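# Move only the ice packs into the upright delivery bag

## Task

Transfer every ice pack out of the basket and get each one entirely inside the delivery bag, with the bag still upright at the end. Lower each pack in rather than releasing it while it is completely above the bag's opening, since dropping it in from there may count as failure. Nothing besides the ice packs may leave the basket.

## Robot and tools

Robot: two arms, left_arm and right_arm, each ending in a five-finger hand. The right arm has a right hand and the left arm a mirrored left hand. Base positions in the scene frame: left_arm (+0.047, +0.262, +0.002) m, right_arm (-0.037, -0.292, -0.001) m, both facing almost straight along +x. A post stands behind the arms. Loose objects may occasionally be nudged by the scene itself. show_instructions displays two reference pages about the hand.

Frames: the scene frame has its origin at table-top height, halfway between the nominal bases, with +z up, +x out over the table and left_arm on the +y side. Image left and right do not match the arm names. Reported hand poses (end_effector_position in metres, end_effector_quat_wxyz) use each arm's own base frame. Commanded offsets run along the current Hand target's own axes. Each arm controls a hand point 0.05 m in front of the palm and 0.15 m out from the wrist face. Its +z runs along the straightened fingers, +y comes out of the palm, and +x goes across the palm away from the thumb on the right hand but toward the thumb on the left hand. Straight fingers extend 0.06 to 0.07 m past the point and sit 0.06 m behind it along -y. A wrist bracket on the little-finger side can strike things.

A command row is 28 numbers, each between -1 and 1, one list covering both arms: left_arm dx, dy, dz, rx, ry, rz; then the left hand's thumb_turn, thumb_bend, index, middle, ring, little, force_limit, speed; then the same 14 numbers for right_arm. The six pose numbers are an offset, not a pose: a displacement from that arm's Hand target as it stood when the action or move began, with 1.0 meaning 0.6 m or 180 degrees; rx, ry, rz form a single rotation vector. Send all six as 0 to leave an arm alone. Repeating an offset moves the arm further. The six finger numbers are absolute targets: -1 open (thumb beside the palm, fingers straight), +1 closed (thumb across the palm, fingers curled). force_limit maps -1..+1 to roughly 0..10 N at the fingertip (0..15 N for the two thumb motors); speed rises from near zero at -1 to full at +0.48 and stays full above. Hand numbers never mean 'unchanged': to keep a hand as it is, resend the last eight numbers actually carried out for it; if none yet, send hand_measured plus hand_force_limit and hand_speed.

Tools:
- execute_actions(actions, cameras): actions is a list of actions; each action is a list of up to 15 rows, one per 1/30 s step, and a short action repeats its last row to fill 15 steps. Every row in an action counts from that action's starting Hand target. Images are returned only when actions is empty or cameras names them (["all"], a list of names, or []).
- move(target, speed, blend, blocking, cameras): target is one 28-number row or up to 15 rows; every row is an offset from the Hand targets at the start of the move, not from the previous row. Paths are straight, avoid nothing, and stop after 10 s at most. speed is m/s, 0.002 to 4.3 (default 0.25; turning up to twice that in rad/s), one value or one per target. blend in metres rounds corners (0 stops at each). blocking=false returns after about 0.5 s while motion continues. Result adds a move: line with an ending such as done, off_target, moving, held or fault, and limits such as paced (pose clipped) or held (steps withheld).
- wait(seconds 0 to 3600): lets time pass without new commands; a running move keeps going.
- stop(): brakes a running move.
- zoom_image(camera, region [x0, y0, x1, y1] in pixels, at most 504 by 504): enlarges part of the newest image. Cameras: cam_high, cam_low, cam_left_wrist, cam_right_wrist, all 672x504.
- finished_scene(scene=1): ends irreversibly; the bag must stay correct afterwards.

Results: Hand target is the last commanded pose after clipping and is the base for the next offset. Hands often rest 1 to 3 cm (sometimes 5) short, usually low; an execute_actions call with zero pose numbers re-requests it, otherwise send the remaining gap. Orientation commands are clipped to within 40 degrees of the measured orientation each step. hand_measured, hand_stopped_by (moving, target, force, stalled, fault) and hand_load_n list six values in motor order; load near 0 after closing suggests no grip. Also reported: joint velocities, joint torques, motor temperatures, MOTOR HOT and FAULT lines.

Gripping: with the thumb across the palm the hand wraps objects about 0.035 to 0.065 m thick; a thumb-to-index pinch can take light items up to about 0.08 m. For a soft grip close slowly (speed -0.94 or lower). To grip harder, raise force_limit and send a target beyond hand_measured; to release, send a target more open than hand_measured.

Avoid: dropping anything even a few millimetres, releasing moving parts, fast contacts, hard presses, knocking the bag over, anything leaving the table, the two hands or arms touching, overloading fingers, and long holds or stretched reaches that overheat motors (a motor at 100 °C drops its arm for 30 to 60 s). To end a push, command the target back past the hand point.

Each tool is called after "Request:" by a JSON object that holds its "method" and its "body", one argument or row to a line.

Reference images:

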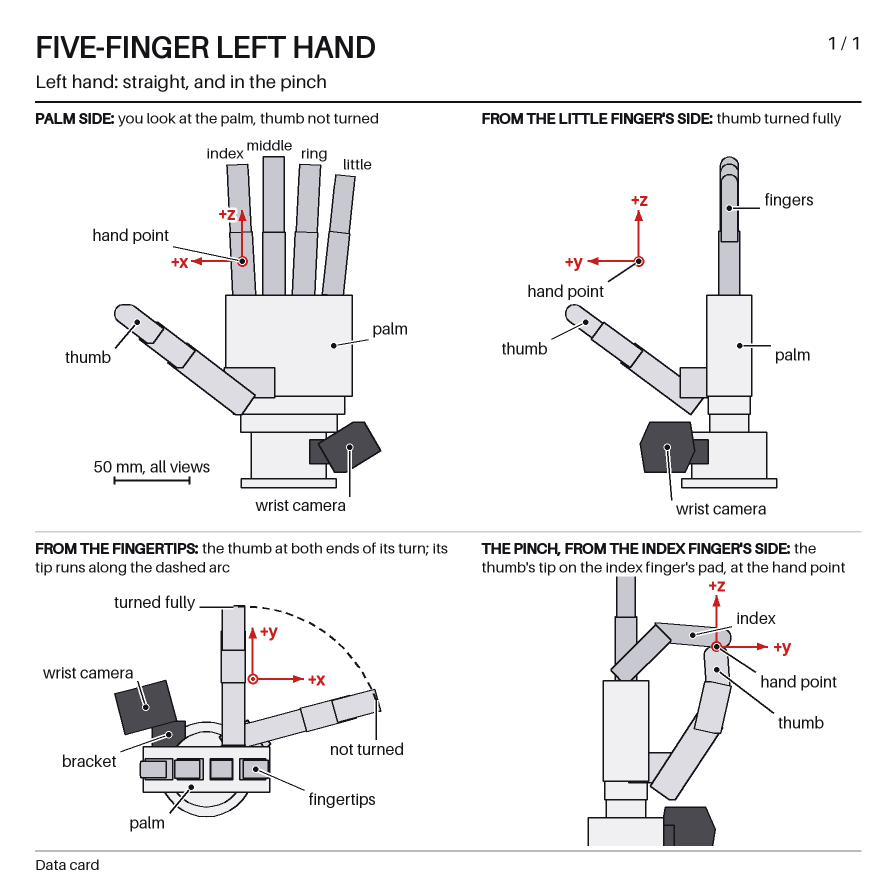

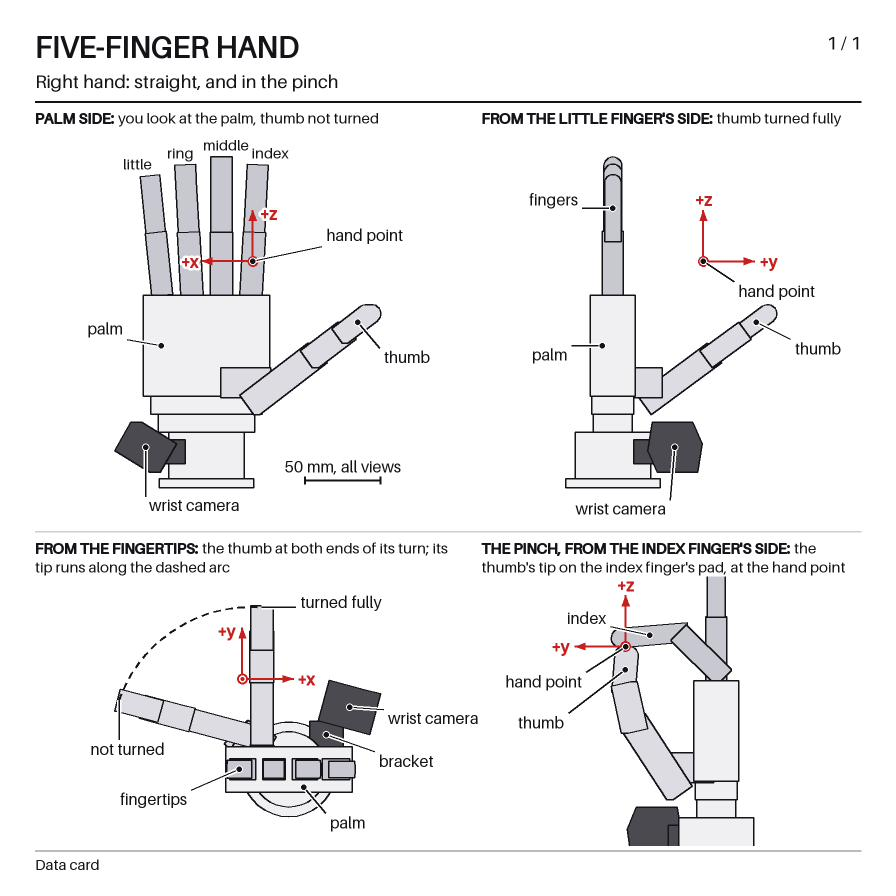

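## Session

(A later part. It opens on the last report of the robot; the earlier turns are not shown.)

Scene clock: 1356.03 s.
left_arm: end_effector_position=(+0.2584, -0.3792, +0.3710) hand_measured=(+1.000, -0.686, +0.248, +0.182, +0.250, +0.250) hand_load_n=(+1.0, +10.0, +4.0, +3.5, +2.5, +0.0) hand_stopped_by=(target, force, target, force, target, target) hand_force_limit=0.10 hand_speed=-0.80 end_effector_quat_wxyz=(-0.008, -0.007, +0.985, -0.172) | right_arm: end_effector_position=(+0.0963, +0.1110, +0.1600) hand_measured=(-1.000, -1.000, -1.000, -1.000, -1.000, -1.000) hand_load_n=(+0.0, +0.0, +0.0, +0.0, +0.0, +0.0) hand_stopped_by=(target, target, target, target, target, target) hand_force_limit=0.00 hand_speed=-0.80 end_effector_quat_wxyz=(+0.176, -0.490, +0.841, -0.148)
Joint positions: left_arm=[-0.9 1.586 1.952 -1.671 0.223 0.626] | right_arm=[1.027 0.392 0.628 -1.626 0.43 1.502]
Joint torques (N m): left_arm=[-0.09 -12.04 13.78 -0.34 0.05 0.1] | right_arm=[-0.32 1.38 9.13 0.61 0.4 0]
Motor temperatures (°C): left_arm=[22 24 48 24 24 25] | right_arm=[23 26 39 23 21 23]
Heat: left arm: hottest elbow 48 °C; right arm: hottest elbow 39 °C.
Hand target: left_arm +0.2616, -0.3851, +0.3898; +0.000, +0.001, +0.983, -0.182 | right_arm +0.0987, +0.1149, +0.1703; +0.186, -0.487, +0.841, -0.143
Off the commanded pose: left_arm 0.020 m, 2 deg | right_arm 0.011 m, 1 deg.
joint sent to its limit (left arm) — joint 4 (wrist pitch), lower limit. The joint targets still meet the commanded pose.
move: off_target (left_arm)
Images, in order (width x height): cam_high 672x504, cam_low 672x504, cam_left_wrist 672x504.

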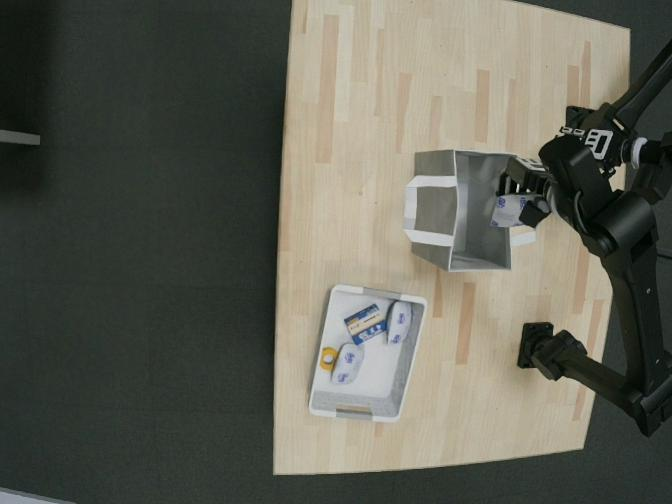

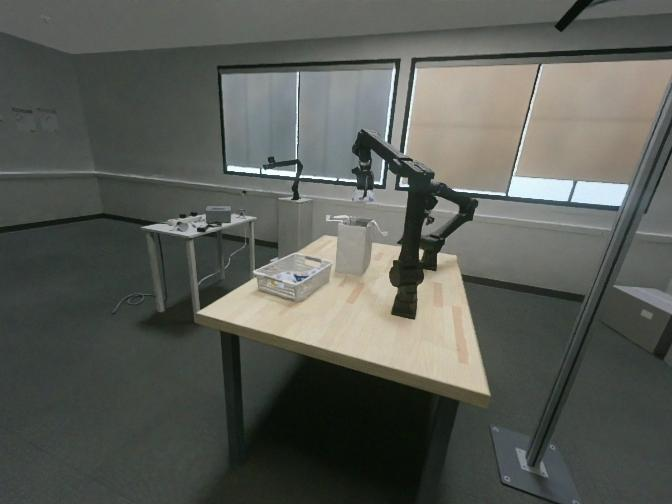

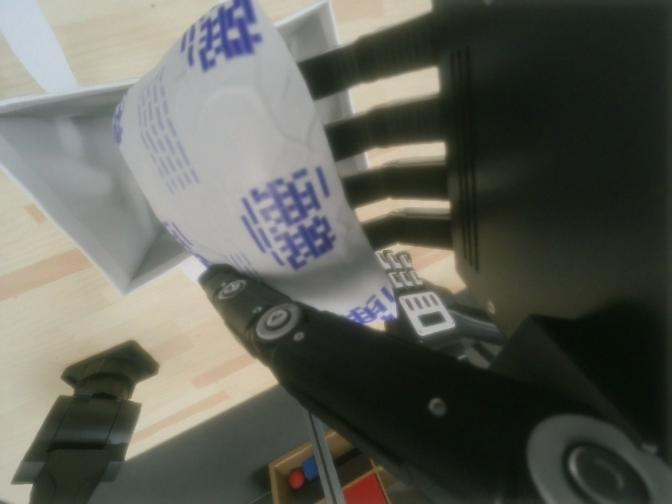

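Request:
{"method": "move", "body": {
  "target": [0,0.0537,0.1401,0,0,0,1,-0.2,0.25,0.25,0.25,0.25,0.1,-0.8,0,0,0,0,0,0,-1,-1,-1,-1,-1,-1,0,-0.8],
  "speed": 0.1,
  "cameras": ["cam_high","cam_left_wrist","cam_low"]
}}

Request:
{"method": "zoom_image", "body": {
  "camera": "cam_low",
  "region": [290, 130, 440, 310]
}}

Request:
{"method": "zoom_image", "body": {
  "camera": "cam_high",
  "region": [390, 120, 640, 320]
}}

Scene clock: 1387.17 s.
left_arm: end_effector_position=(+0.2626, -0.3842, +0.2955) hand_measured=(+1.000, -0.686, +0.248, +0.182, +0.250, +0.250) hand_load_n=(+1.0, +10.0, +4.0, +3.5, +2.5, +0.0) hand_stopped_by=(target, force, target, force, target, target) hand_force_limit=0.10 hand_speed=-0.80 end_effector_quat_wxyz=(-0.008, -0.005, +0.985, -0.172) | right_arm: end_effector_position=(+0.0963, +0.1110, +0.1600) hand_measured=(-1.000, -1.000, -1.000, -1.000, -1.000, -1.000) hand_load_n=(+0.0, +0.0, +0.0, +0.0, +0.0, +0.0) hand_stopped_by=(target, target, target, target, target, target) hand_force_limit=0.00 hand_speed=-0.80 end_effector_quat_wxyz=(+0.176, -0.490, +0.841, -0.148)
Joint positions: left_arm=[-0.9 1.548 1.703 -1.459 0.223 0.63] | right_arm=[1.027 0.392 0.628 -1.626 0.43 1.502]
Joint torques (N m): left_arm=[-0.09 -13.74 8.88 0.72 0.04 0.09] | right_arm=[-0.32 1.38 9.13 0.61 0.4 0]
Heat: left arm: hottest elbow 50 °C; right arm: hottest elbow 39 °C.
Hand target: left_arm +0.2616, -0.3851, +0.2998; +0.000, +0.001, +0.983, -0.182 | right_arm +0.0987, +0.1149, +0.1703; +0.186, -0.487, +0.841, -0.143
Off the commanded pose: left_arm 0.005 m, 2 deg | right_arm 0.011 m, 1 deg.
move: done
Images, in order (width x height): cam_high 672x504, cam_low 672x504, cam_left_wrist 672x504.

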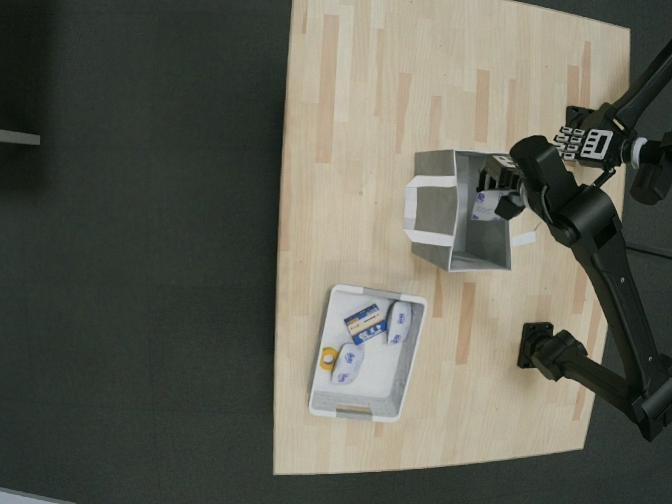

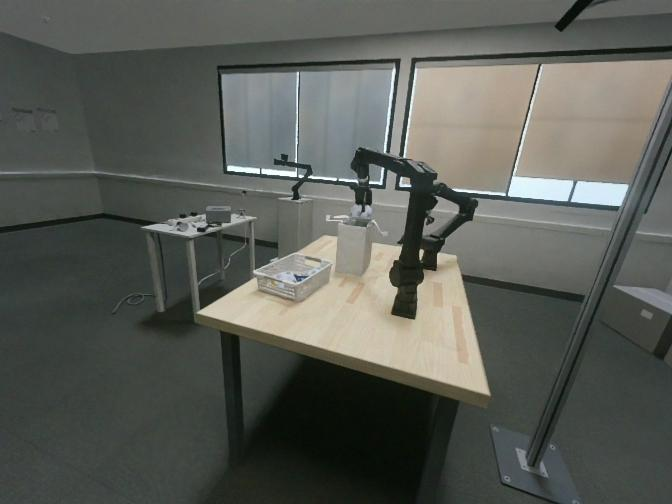

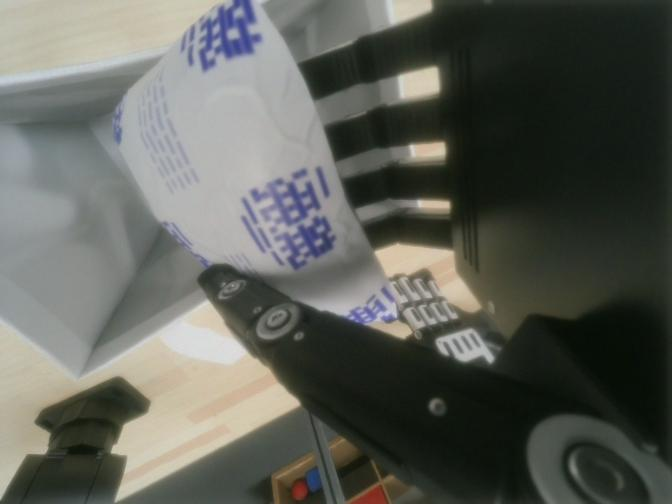

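Scaled by 2.800 from the camera's image (finer frame: 960x720).

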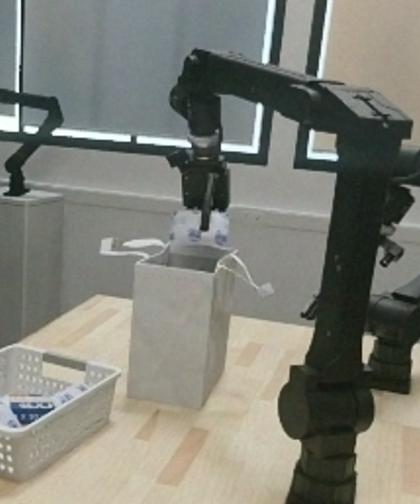

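Scaled by 2.016 from the camera's image (finer frame: 960x720).

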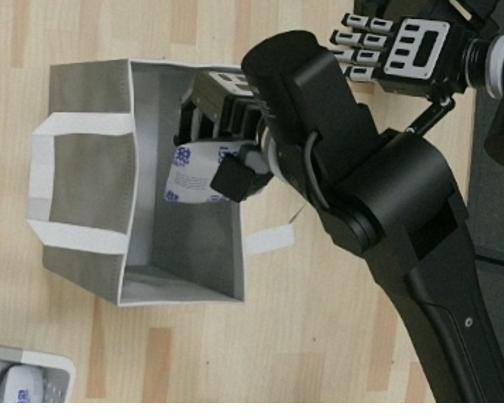

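Request:
{"method": "move", "body": {
  "target": [0.0133,0.0507,0.1322,0,0,0,1,-0.2,0.25,0.25,0.25,0.25,0.1,-0.8,0,0,0,0,0,0,-1,-1,-1,-1,-1,-1,0,-0.8],
  "speed": 0.08,
  "cameras": ["cam_high","cam_left_wrist","cam_low"]
}}

Request:
{"method": "zoom_image", "body": {
  "camera": "cam_low",
  "region": [290, 130, 440, 310]
}}

Request:
{"method": "zoom_image", "body": {
  "camera": "cam_high",
  "region": [390, 120, 560, 290]
}}

Scene clock: 1443.33 s.
left_arm: end_effector_position=(+0.2561, -0.3807, +0.2141) hand_measured=(+1.000, -0.686, +0.248, +0.182, +0.250, +0.250) hand_load_n=(+1.5, +10.0, +3.0, +4.0, +2.0, +0.0) hand_stopped_by=(target, force, target, force, target, target) hand_force_limit=0.10 hand_speed=-0.80 end_effector_quat_wxyz=(-0.005, -0.002, +0.984, -0.176) | right_arm: end_effector_position=(+0.0963, +0.1110, +0.1600) hand_measured=(-1.000, -1.000, -1.000, -1.000, -1.000, -1.000) hand_load_n=(+0.0, +0.0, +0.0, +0.0, +0.0, +0.0) hand_stopped_by=(target, target, target, target, target, target) hand_force_limit=0.00 hand_speed=-0.80 end_effector_quat_wxyz=(+0.176, -0.490, +0.841, -0.148)
Joint positions: left_arm=[-0.907 1.513 1.449 -1.229 0.222 0.629] | right_arm=[1.027 0.392 0.628 -1.626 0.43 1.502]
Joint torques (N m): left_arm=[-0.62 -12.63 9.07 0.8 -0.05 -0.03] | right_arm=[-0.32 1.38 9.13 0.59 0.4 0.01]
Motor temperatures (°C): left_arm=[22 27 39 24 24 25] | right_arm=[23 26 39 23 21 23]
Heat: left arm: hottest elbow 39 °C; right arm: hottest elbow 39 °C.
Hand target: left_arm +0.2534, -0.3849, +0.2147; -0.001, +0.001, +0.983, -0.182 | right_arm +0.0987, +0.1149, +0.1703; +0.186, -0.487, +0.841, -0.143
Off the commanded pose: left_arm 0.005 m, 1 deg | right_arm 0.011 m, 1 deg.
move: done
Images, in order (width x height): cam_high 672x504, cam_low 672x504, cam_left_wrist 672x504.

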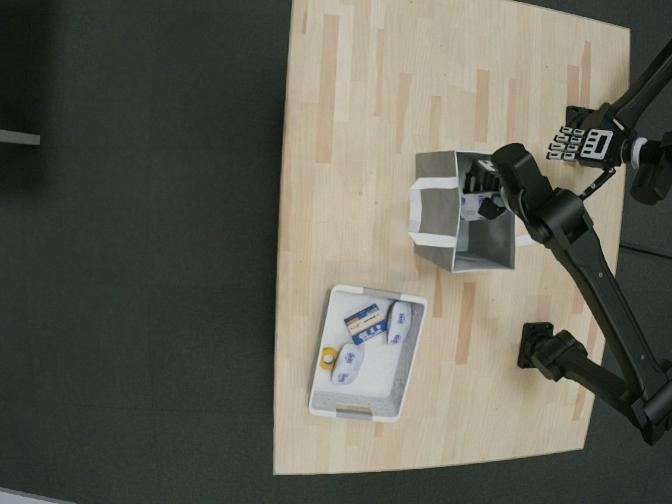

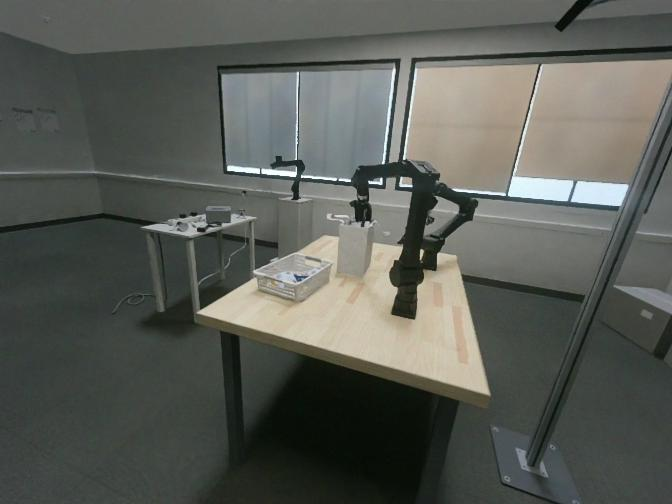

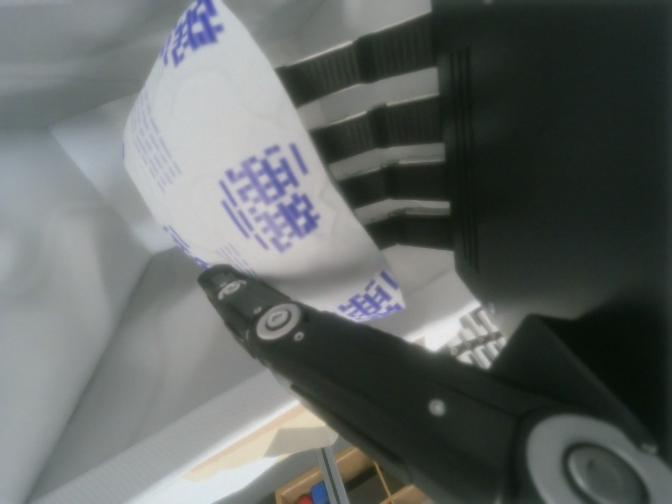

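Scaled by 2.800 from the camera's image (finer frame: 960x720).

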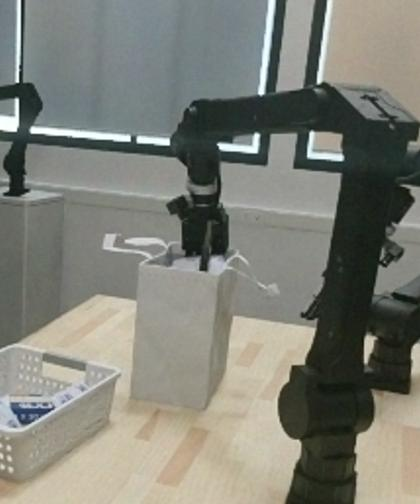

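Scaled by 2.965 from the camera's image (finer frame: 960x720).

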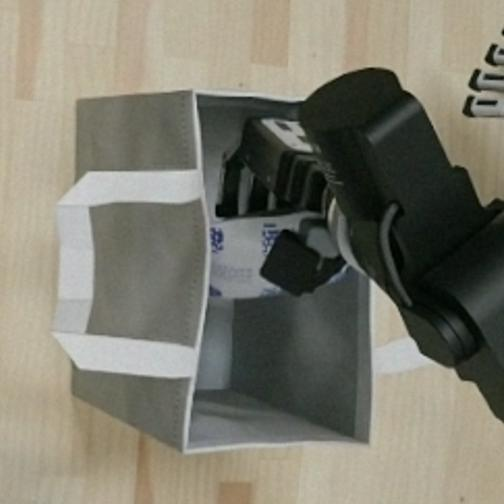

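Request:
{"method": "move", "body": {
  "target": [
    [-0.0133,0,0,0,0,0,1,-0.2,0.25,0.25,0.25,0.25,0.1,-0.8,0,0,0,0,0,0,-1,-1,-1,-1,-1,-1,0,-0.8],
    [-0.0133,0.0358,0.0934,0,0,0,1,-0.2,0.25,0.25,0.25,0.25,0.1,-0.8,0,0,0,0,0,0,-1,-1,-1,-1,-1,-1,0,-0.8]
  ],
  "speed": 0.08,
  "cameras": ["cam_high","cam_left_wrist","cam_low"]
}}

Request:
{"method": "zoom_image", "body": {
  "camera": "cam_low",
  "region": [290, 130, 440, 310]
}}

Request:
{"method": "zoom_image", "body": {
  "camera": "cam_high",
  "region": [390, 120, 560, 290]
}}

Scene clock: 1470.50 s.
left_arm: end_effector_position=(+0.2586, -0.3838, +0.1595) hand_measured=(+1.000, -0.686, +0.248, +0.182, +0.250, +0.250) hand_load_n=(+1.5, +10.0, +3.0, +4.0, +2.5, +0.0) hand_stopped_by=(target, force, target, force, target, target) hand_force_limit=0.10 hand_speed=-0.80 end_effector_quat_wxyz=(-0.002, -0.001, +0.984, -0.179) | right_arm: end_effector_position=(+0.0963, +0.1110, +0.1600) hand_measured=(-1.000, -1.000, -1.000, -1.000, -1.000, -1.000) hand_load_n=(-0.5, +0.0, +0.0, +0.0, +0.0, +0.0) hand_stopped_by=(target, target, target, target, target, target) hand_force_limit=0.00 hand_speed=-0.80 end_effector_quat_wxyz=(+0.176, -0.490, +0.841, -0.148)
Joint positions: left_arm=[-0.907 1.536 1.331 -1.079 0.222 0.63] | right_arm=[1.027 0.392 0.628 -1.626 0.43 1.502]
Joint torques (N m): left_arm=[0.38 -11.11 8.85 0.75 0.1 0.08] | right_arm=[-0.32 1.32 9.13 0.61 0.4 0.01]
Heat: left arm: hottest elbow 38 °C; right arm: hottest elbow 39 °C.
Hand target: left_arm +0.2613, -0.3849, +0.1549; -0.001, +0.001, +0.983, -0.182 | right_arm +0.0987, +0.1149, +0.1703; +0.186, -0.487, +0.841, -0.143
Off the commanded pose: left_arm 0.006 m, 0 deg | right_arm 0.011 m, 1 deg.
move: done
Images, in order (width x height): cam_high 672x504, cam_low 672x504, cam_left_wrist 672x504.

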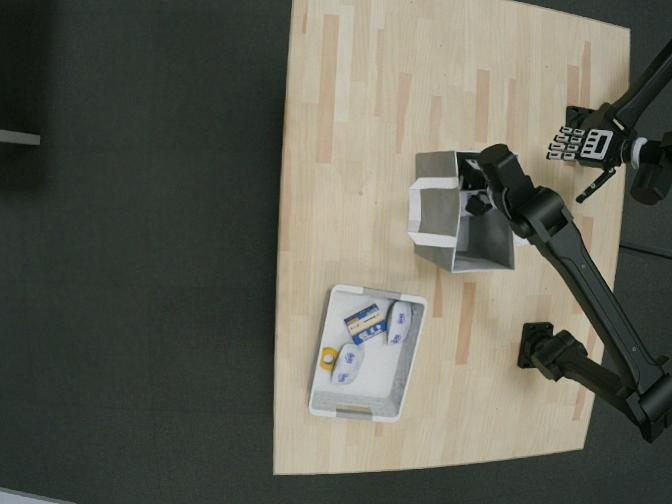

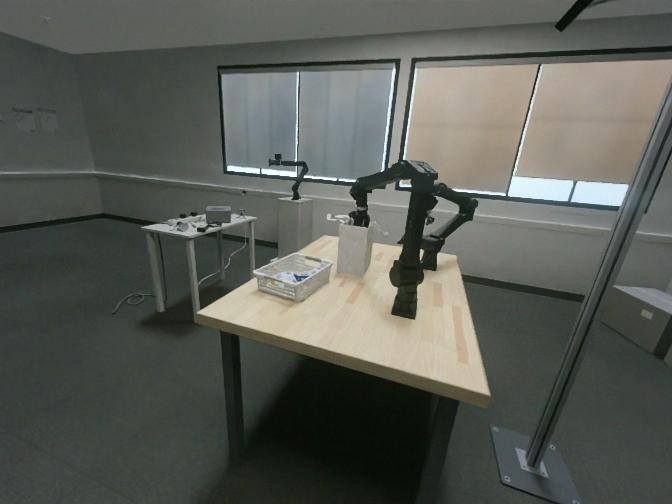

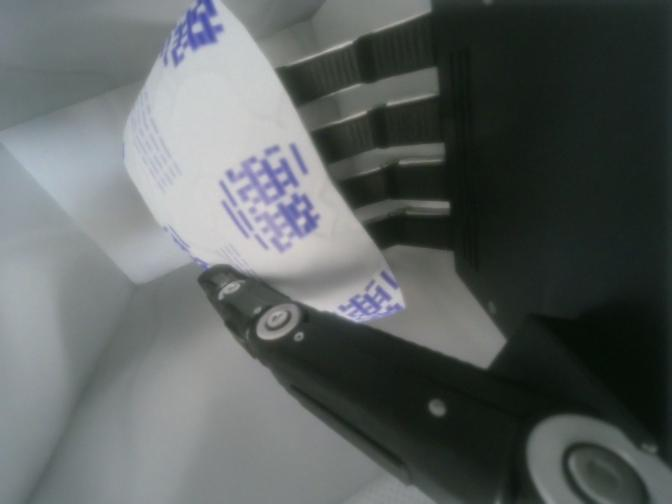

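Scaled by 2.800 from the camera's image (finer frame: 960x720).

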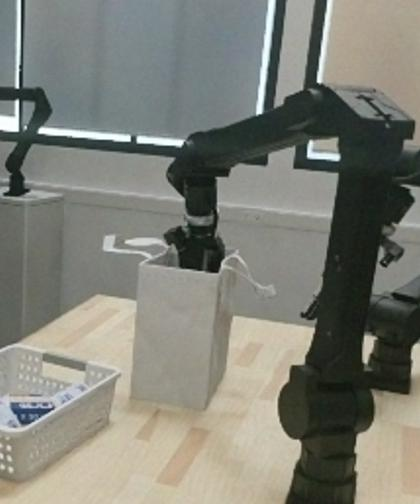

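Scaled by 2.965 from the camera's image (finer frame: 960x720).

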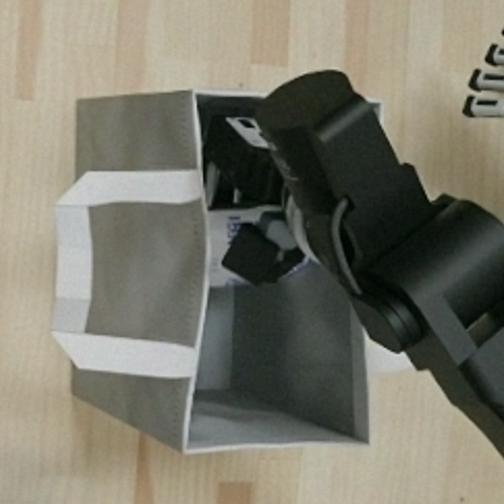

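Request:
{"method": "move", "body": {
  "target": [0.005,0.0328,0.0856,0,0,0,1,-0.2,0.25,0.25,0.25,0.25,0.1,-0.8,0,0,0,0,0,0,-1,-1,-1,-1,-1,-1,0,-0.8],
  "speed": 0.06,
  "cameras": ["cam_high","cam_left_wrist","cam_low"]
}}

Request:
{"method": "zoom_image", "body": {
  "camera": "cam_low",
  "region": [290, 130, 440, 310]
}}

Request:
{"method": "zoom_image", "body": {
  "camera": "cam_high",
  "region": [390, 120, 560, 290]
}}

Scene clock: 1485.63 s.
left_arm: end_effector_position=(+0.2581, -0.3831, +0.1050) hand_measured=(+1.000, -0.686, +0.248, +0.182, +0.250, +0.250) hand_load_n=(+1.5, +9.5, +3.0, +4.0, +2.5, +0.0) hand_stopped_by=(target, force, target, force, target, target) hand_force_limit=0.10 hand_speed=-0.80 end_effector_quat_wxyz=(-0.001, -0.001, +0.984, -0.180) | right_arm: end_effector_position=(+0.0963, +0.1110, +0.1600) hand_measured=(-1.000, -1.000, -1.000, -1.000, -1.000, -1.000) hand_load_n=(+0.0, +0.0, +0.0, -0.5, +0.0, +0.0) hand_stopped_by=(target, target, target, target, target, target) hand_force_limit=0.00 hand_speed=-0.80 end_effector_quat_wxyz=(+0.176, -0.490, +0.841, -0.148)
Joint positions: left_arm=[-0.907 1.571 1.223 -0.933 0.222 0.63] | right_arm=[1.027 0.392 0.628 -1.626 0.43 1.502]
Joint torques (N m): left_arm=[0.03 -11.22 8.43 0.76 0.05 0.03] | right_arm=[-0.32 1.38 9.13 0.61 0.4 0.01]
Heat: left arm: hottest elbow 39 °C; right arm: hottest elbow 39 °C.
Hand target: left_arm +0.2583, -0.3849, +0.0998; -0.001, +0.001, +0.983, -0.182 | right_arm +0.0987, +0.1149, +0.1703; +0.186, -0.487, +0.841, -0.143
Off the commanded pose: left_arm 0.005 m, 0 deg | right_arm 0.011 m, 1 deg.
move: done
Images, in order (width x height): cam_high 672x504, cam_low 672x504, cam_left_wrist 672x504.

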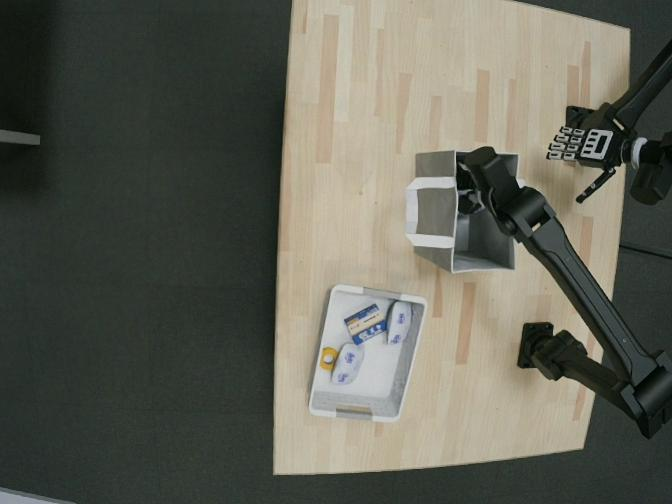

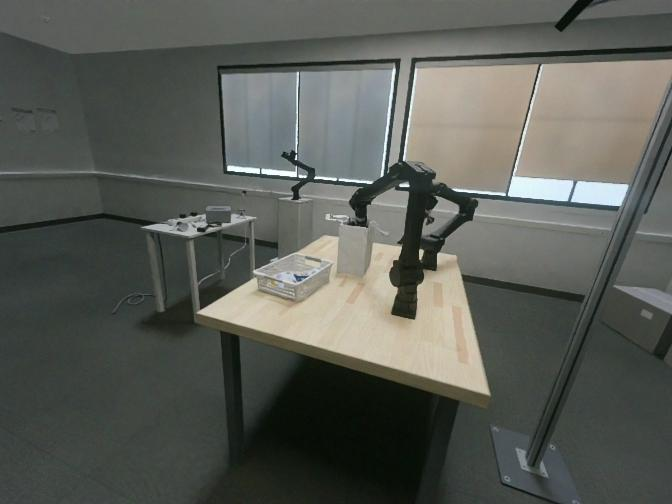

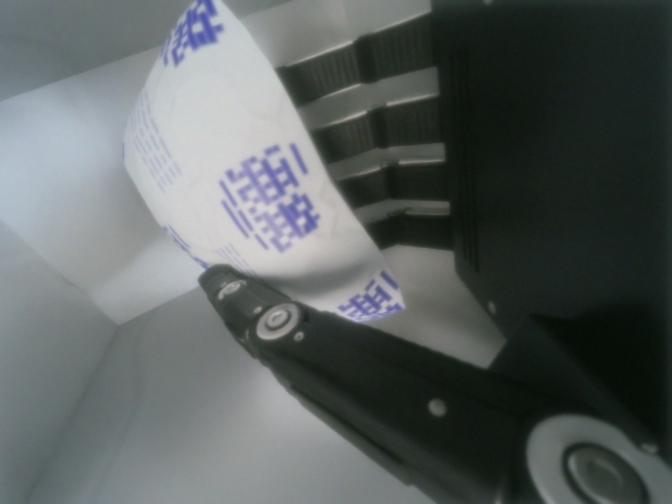

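Scaled by 2.800 from the camera's image (finer frame: 960x720).

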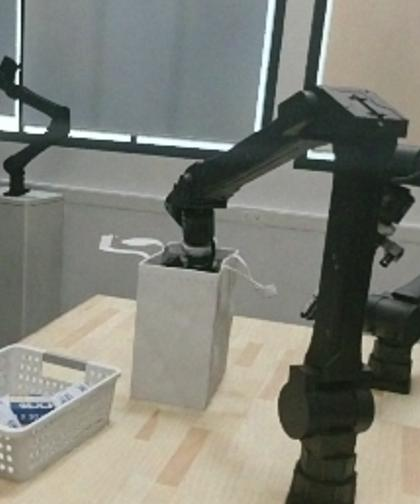

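Scaled by 2.965 from the camera's image (finer frame: 960x720).

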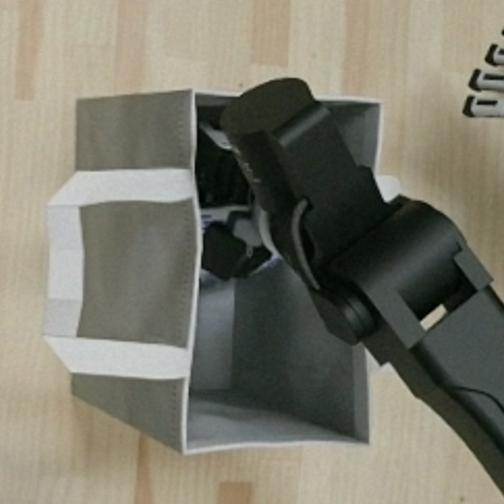

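Request:
{"method": "move", "body": {
  "target": [0.007,0.0203,0.053,0,0,0,1,-0.2,0.25,0.25,0.25,0.25,0.1,-0.8,0,0,0,0,0,0,-1,-1,-1,-1,-1,-1,0,-0.8],
  "speed": 0.05,
  "cameras": ["cam_high","cam_left_wrist","cam_low"]
}}

Request:
{"method": "zoom_image", "body": {
  "camera": "cam_high",
  "region": [390, 120, 560, 290]
}}

Scene clock: 1495.80 s.
left_arm: end_effector_position=(+0.2569, -0.3817, +0.0713) hand_measured=(+1.000, -0.686, +0.248, +0.182, +0.250, +0.250) hand_load_n=(+1.5, +9.5, +3.0, +4.0, +2.5, +0.0) hand_stopped_by=(target, force, target, force, target, target) hand_force_limit=0.10 hand_speed=-0.80 end_effector_quat_wxyz=(+0.000, -0.001, +0.983, -0.181) | right_arm: end_effector_position=(+0.0963, +0.1110, +0.1600) hand_measured=(-1.000, -1.000, -1.000, -1.000, -1.000, -1.000) hand_load_n=(+0.0, -0.5, +0.0, -0.5, +0.0, +0.0) hand_stopped_by=(target, target, target, target, target, target) hand_force_limit=0.00 hand_speed=-0.80 end_effector_quat_wxyz=(+0.176, -0.490, +0.841, -0.148)
Joint positions: left_arm=[-0.907 1.6 1.162 -0.841 0.222 0.63] | right_arm=[1.027 0.392 0.628 -1.626 0.43 1.502]
Joint torques (N m): left_arm=[-0.5 -11.63 8.09 0.84 -0.04 -0.03] | right_arm=[-0.32 1.38 9.13 0.61 0.4 0.01]
Heat: left arm: hottest elbow 39 °C; right arm: hottest elbow 39 °C.
Hand target: left_arm +0.2541, -0.3848, +0.0658; -0.001, +0.001, +0.983, -0.182 | right_arm +0.0987, +0.1149, +0.1703; +0.186, -0.487, +0.841, -0.143
Off the commanded pose: left_arm 0.007 m, 0 deg | right_arm 0.011 m, 1 deg.
move: done
Images, in order (width x height): cam_high 672x504, cam_low 672x504, cam_left_wrist 672x504.

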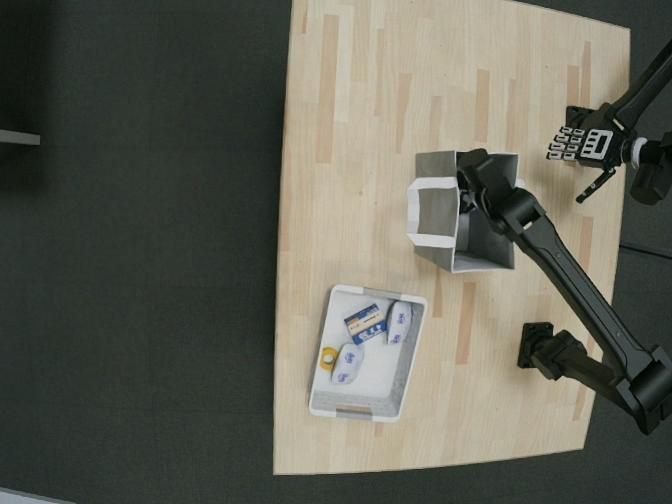

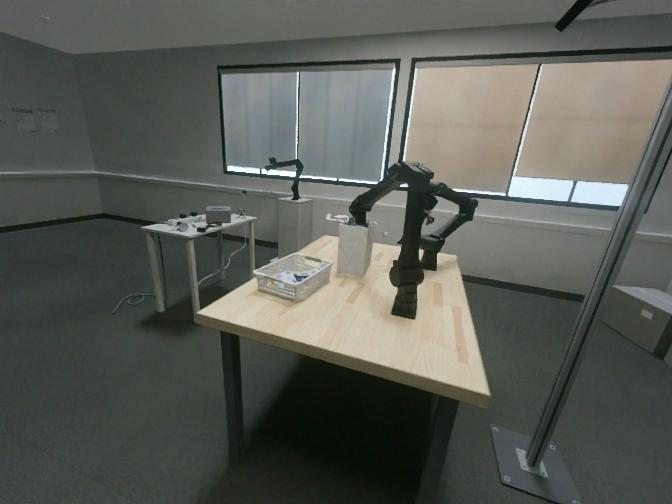

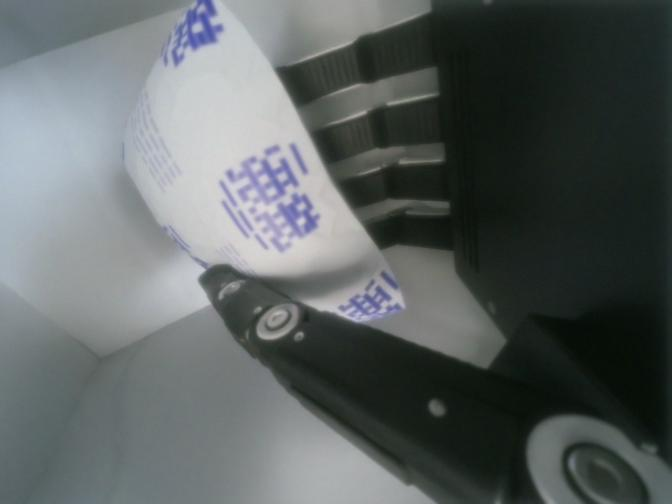

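Scaled by 2.965 from the camera's image (finer frame: 960x720).

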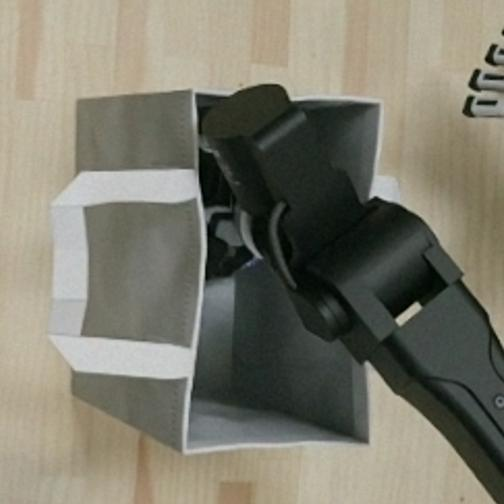

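Request:
{"method": "move", "body": {
  "target": [0,0.0107,0.028,0,0,0,1,-0.2,0.25,0.25,0.25,0.25,0.1,-0.8,0,0,0,0,0,0,-1,-1,-1,-1,-1,-1,0,-0.8],
  "speed": 0.04,
  "cameras": ["cam_left_wrist"]
}}

Scene clock: 1507.03 s.
left_arm: end_effector_position=(+0.2572, -0.3820, +0.0532) hand_measured=(+1.000, -0.686, +0.248, +0.182, +0.250, +0.250) hand_load_n=(+1.5, +9.5, +3.0, +4.0, +2.5, +0.0) hand_stopped_by=(target, force, target, force, target, target) hand_force_limit=0.10 hand_speed=-0.80 end_effector_quat_wxyz=(+0.000, -0.001, +0.983, -0.181) | right_arm: end_effector_position=(+0.0963, +0.1110, +0.1600) hand_measured=(-1.000, -1.000, -1.000, -1.000, -1.000, -1.000) hand_load_n=(+0.0, +0.0, +0.0, -0.5, +0.0, +0.0) hand_stopped_by=(target, target, target, target, target, target) hand_force_limit=0.00 hand_speed=-0.80 end_effector_quat_wxyz=(+0.176, -0.490, +0.841, -0.148)
Joint positions: left_arm=[-0.907 1.622 1.136 -0.794 0.222 0.63] | right_arm=[1.027 0.392 0.628 -1.626 0.43 1.502]
Joint torques (N m): left_arm=[-0.5 -11.58 7.88 0.76 -0.03 -0.03] | right_arm=[-0.32 1.32 9.13 0.59 0.4 0]
Heat: left arm: hottest elbow 39 °C; right arm: hottest elbow 39 °C.
Hand target: left_arm +0.2541, -0.3849, +0.0478; -0.001, +0.001, +0.983, -0.182 | right_arm +0.0987, +0.1149, +0.1703; +0.186, -0.487, +0.841, -0.143
Off the commanded pose: left_arm 0.007 m, 0 deg | right_arm 0.011 m, 1 deg.
move: done

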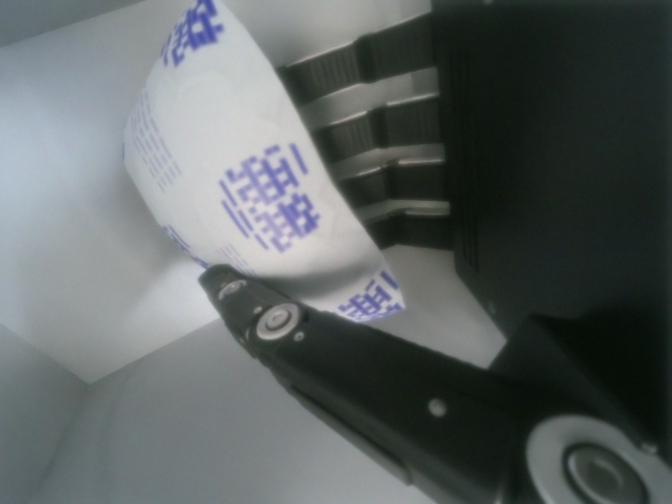

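Request:
{"method": "move", "body": {
  "target": [0,0.009,0.0234,0,0,0,1,-0.2,0.25,0.25,0.25,0.25,0.1,-0.8,0,0,0,0,0,0,-1,-1,-1,-1,-1,-1,0,-0.8],
  "speed": 0.03,
  "cameras": ["cam_left_wrist","cam_high"]
}}

Request:
{"method": "zoom_image", "body": {
  "camera": "cam_high",
  "region": [390, 120, 560, 290]
}}

Scene clock: 1518.90 s.
left_arm: end_effector_position=(+0.2588, -0.3841, +0.0437) hand_measured=(+1.000, -0.686, +0.248, +0.182, +0.250, +0.250) hand_load_n=(+1.5, +9.5, +3.5, +4.0, +2.0, +0.0) hand_stopped_by=(target, force, target, force, target, target) hand_force_limit=0.10 hand_speed=-0.80 end_effector_quat_wxyz=(+0.004, +0.000, +0.982, -0.186) | right_arm: end_effector_position=(+0.0963, +0.1110, +0.1600) hand_measured=(-1.000, -1.000, -1.000, -1.000, -1.000, -1.000) hand_load_n=(+0.0, +0.0, +0.0, +0.0, +0.0, +0.0) hand_stopped_by=(target, target, target, target, target, target) hand_force_limit=0.00 hand_speed=-0.80 end_effector_quat_wxyz=(+0.176, -0.490, +0.841, -0.148)
Joint positions: left_arm=[-0.907 1.632 1.121 -0.755 0.222 0.63] | right_arm=[1.027 0.392 0.628 -1.626 0.43 1.502]
Joint torques (N m): left_arm=[-0.5 -11.05 7.45 0.87 -0.04 -0.03] | right_arm=[-0.32 1.32 9.13 0.61 0.4 0.01]
Heat: left arm: hottest elbow 37 °C; right arm: hottest elbow 40 °C.
Hand target: left_arm +0.2540, -0.3848, +0.0328; -0.001, +0.001, +0.983, -0.182 | right_arm +0.0987, +0.1149, +0.1703; +0.186, -0.487, +0.841, -0.143
Off the commanded pose: left_arm 0.012 m, 1 deg | right_arm 0.011 m, 1 deg.
move: off_target (left_arm)
Images, in order (width x height): cam_high 672x504, cam_left_wrist 672x504.

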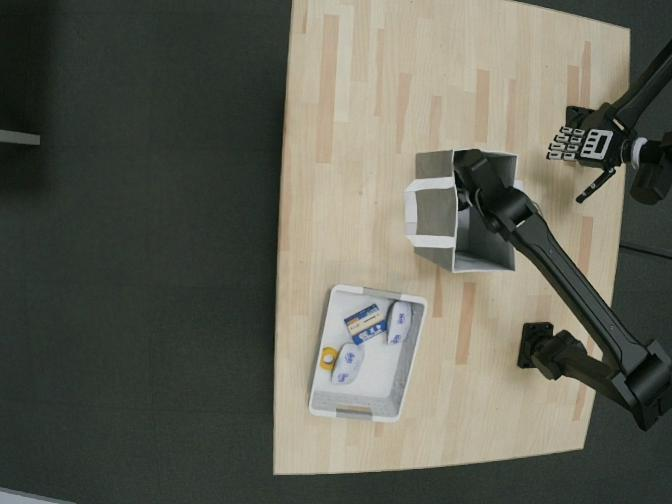

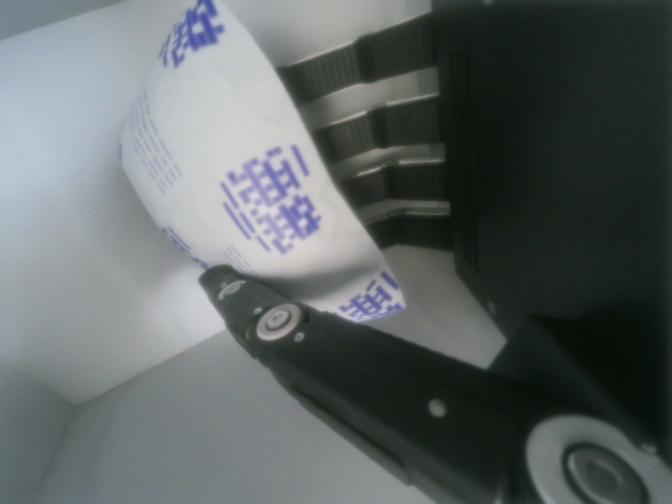

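Scaled by 2.965 from the camera's image (finer frame: 960x720).

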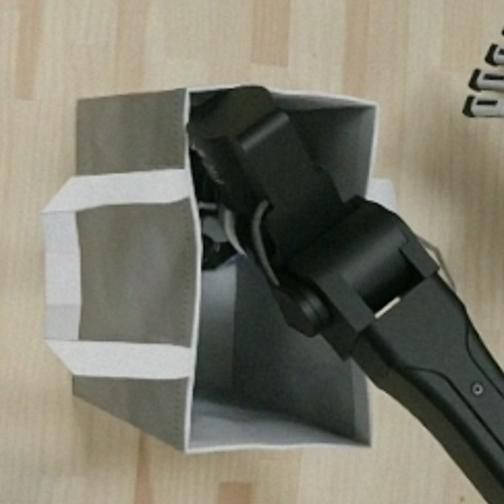

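Request:
{"method": "move", "body": {
  "target": [0,0,0,0,0,0,1,-1,0.25,0.25,0.25,0.25,0.1,-0.7,0,0,0,0,0,0,-1,-1,-1,-1,-1,-1,0,-0.8],
  "speed": 0.03,
  "cameras": ["cam_left_wrist"]
}}

Scene clock: 1537.47 s.
left_arm: end_effector_position=(+0.2590, -0.3844, +0.0436) hand_measured=(+1.000, -1.000, +0.248, +0.182, +0.250, +0.250) hand_load_n=(+0.0, +0.0, +0.5, +0.0, +0.0, +0.0) hand_stopped_by=(target, target, target, force, target, target) hand_force_limit=0.10 hand_speed=-0.70 end_effector_quat_wxyz=(+0.004, +0.000, +0.982, -0.187) | right_arm: end_effector_position=(+0.0963, +0.1110, +0.1600) hand_measured=(-1.000, -1.000, -1.000, -1.000, -1.000, -1.000) hand_load_n=(+0.0, +0.0, +0.0, +0.0, +0.0, +0.0) hand_stopped_by=(target, target, target, target, target, target) hand_force_limit=0.00 hand_speed=-0.80 end_effector_quat_wxyz=(+0.176, -0.490, +0.841, -0.148)
Joint positions: left_arm=[-0.907 1.633 1.121 -0.753 0.222 0.63] | right_arm=[1.027 0.392 0.628 -1.626 0.43 1.502]
Joint torques (N m): left_arm=[-0.5 -11.11 7.45 0.76 -0.04 -0.02] | right_arm=[-0.32 1.32 9.11 0.59 0.4 0.01]
Heat: left arm: hottest elbow 37 °C; right arm: hottest elbow 40 °C.
Hand target: left_arm +0.2540, -0.3847, +0.0327; -0.001, +0.001, +0.983, -0.182 | right_arm +0.0987, +0.1149, +0.1703; +0.186, -0.487, +0.841, -0.143
Off the commanded pose: left_arm 0.012 m, 1 deg | right_arm 0.011 m, 1 deg.
move: done

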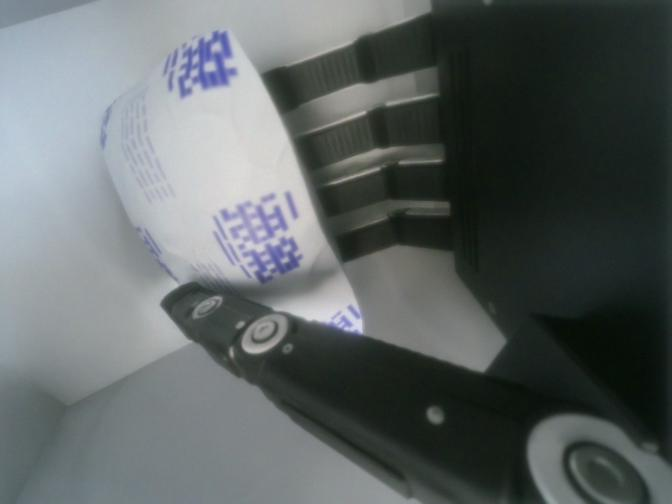

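Request:
{"method": "move", "body": {
  "target": [
    [0,0,0,0,0,0,1,-1,-0.05,-0.05,-0.05,-0.05,0.1,-0.7,0,0,0,0,0,0,-1,-1,-1,-1,-1,-1,0,-0.8],
    [0,-0.0098,-0.0249,0,0,0,1,-1,-0.4,-0.4,-0.4,-0.4,0.1,-0.7,0,0,0,0,0,0,-1,-1,-1,-1,-1,-1,0,-0.8]
  ],
  "speed": 0.03,
  "cameras": ["cam_left_wrist","cam_high"]
}}

Scene clock: 1550.50 s.
left_arm: end_effector_position=(+0.2574, -0.3812, +0.0558) hand_measured=(+1.000, -1.000, -0.400, -0.398, -0.400, -0.400) hand_load_n=(+0.0, +0.0, +0.0, -4.0, +0.0, +0.0) hand_stopped_by=(target, target, target, target, target, target) hand_force_limit=0.10 hand_speed=-0.70 end_effector_quat_wxyz=(+0.008, +0.000, +0.982, -0.189) | right_arm: end_effector_position=(+0.0963, +0.1110, +0.1600) hand_measured=(-1.000, -1.000, -1.000, -1.000, -1.000, -1.000) hand_load_n=(+0.0, +0.0, +0.0, +0.0, -0.5, +0.0) hand_stopped_by=(target, target, target, target, target, target) hand_force_limit=0.00 hand_speed=-0.80 end_effector_quat_wxyz=(+0.176, -0.490, +0.841, -0.148)
Joint positions: left_arm=[-0.907 1.604 1.121 -0.775 0.218 0.629] | right_arm=[1.027 0.392 0.628 -1.626 0.43 1.502]
Joint torques (N m): left_arm=[-0.5 -10.17 9.31 0.08 0.09 -0.02] | right_arm=[-0.32 1.38 9.11 0.61 0.4 0.01]
Heat: left arm: hottest elbow 37 °C; right arm: hottest elbow 40 °C.
Hand target: left_arm +0.2542, -0.3849, +0.0488; -0.001, +0.001, +0.983, -0.182 | right_arm +0.0987, +0.1149, +0.1703; +0.186, -0.487, +0.841, -0.143
Off the commanded pose: left_arm 0.009 m, 1 deg | right_arm 0.011 m, 1 deg.
move: done
Images, in order (width x height): cam_high 672x504, cam_left_wrist 672x504.

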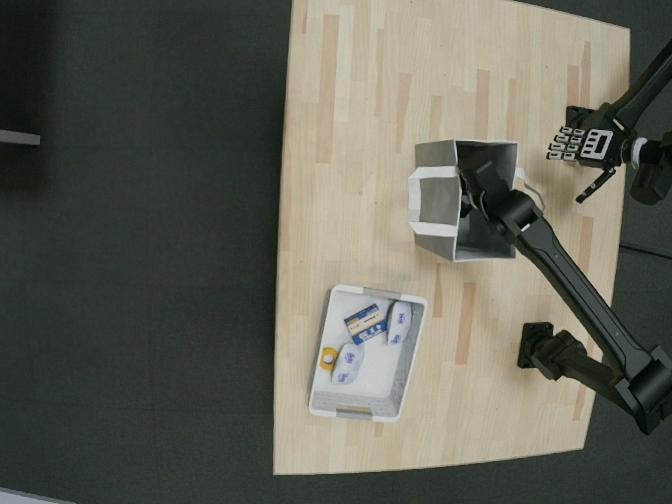

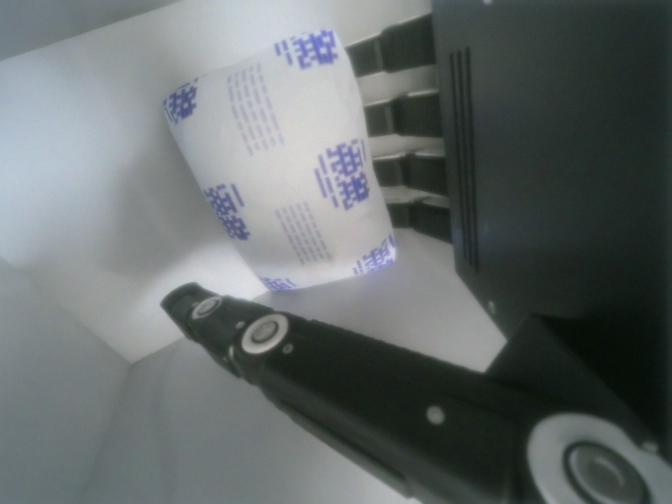

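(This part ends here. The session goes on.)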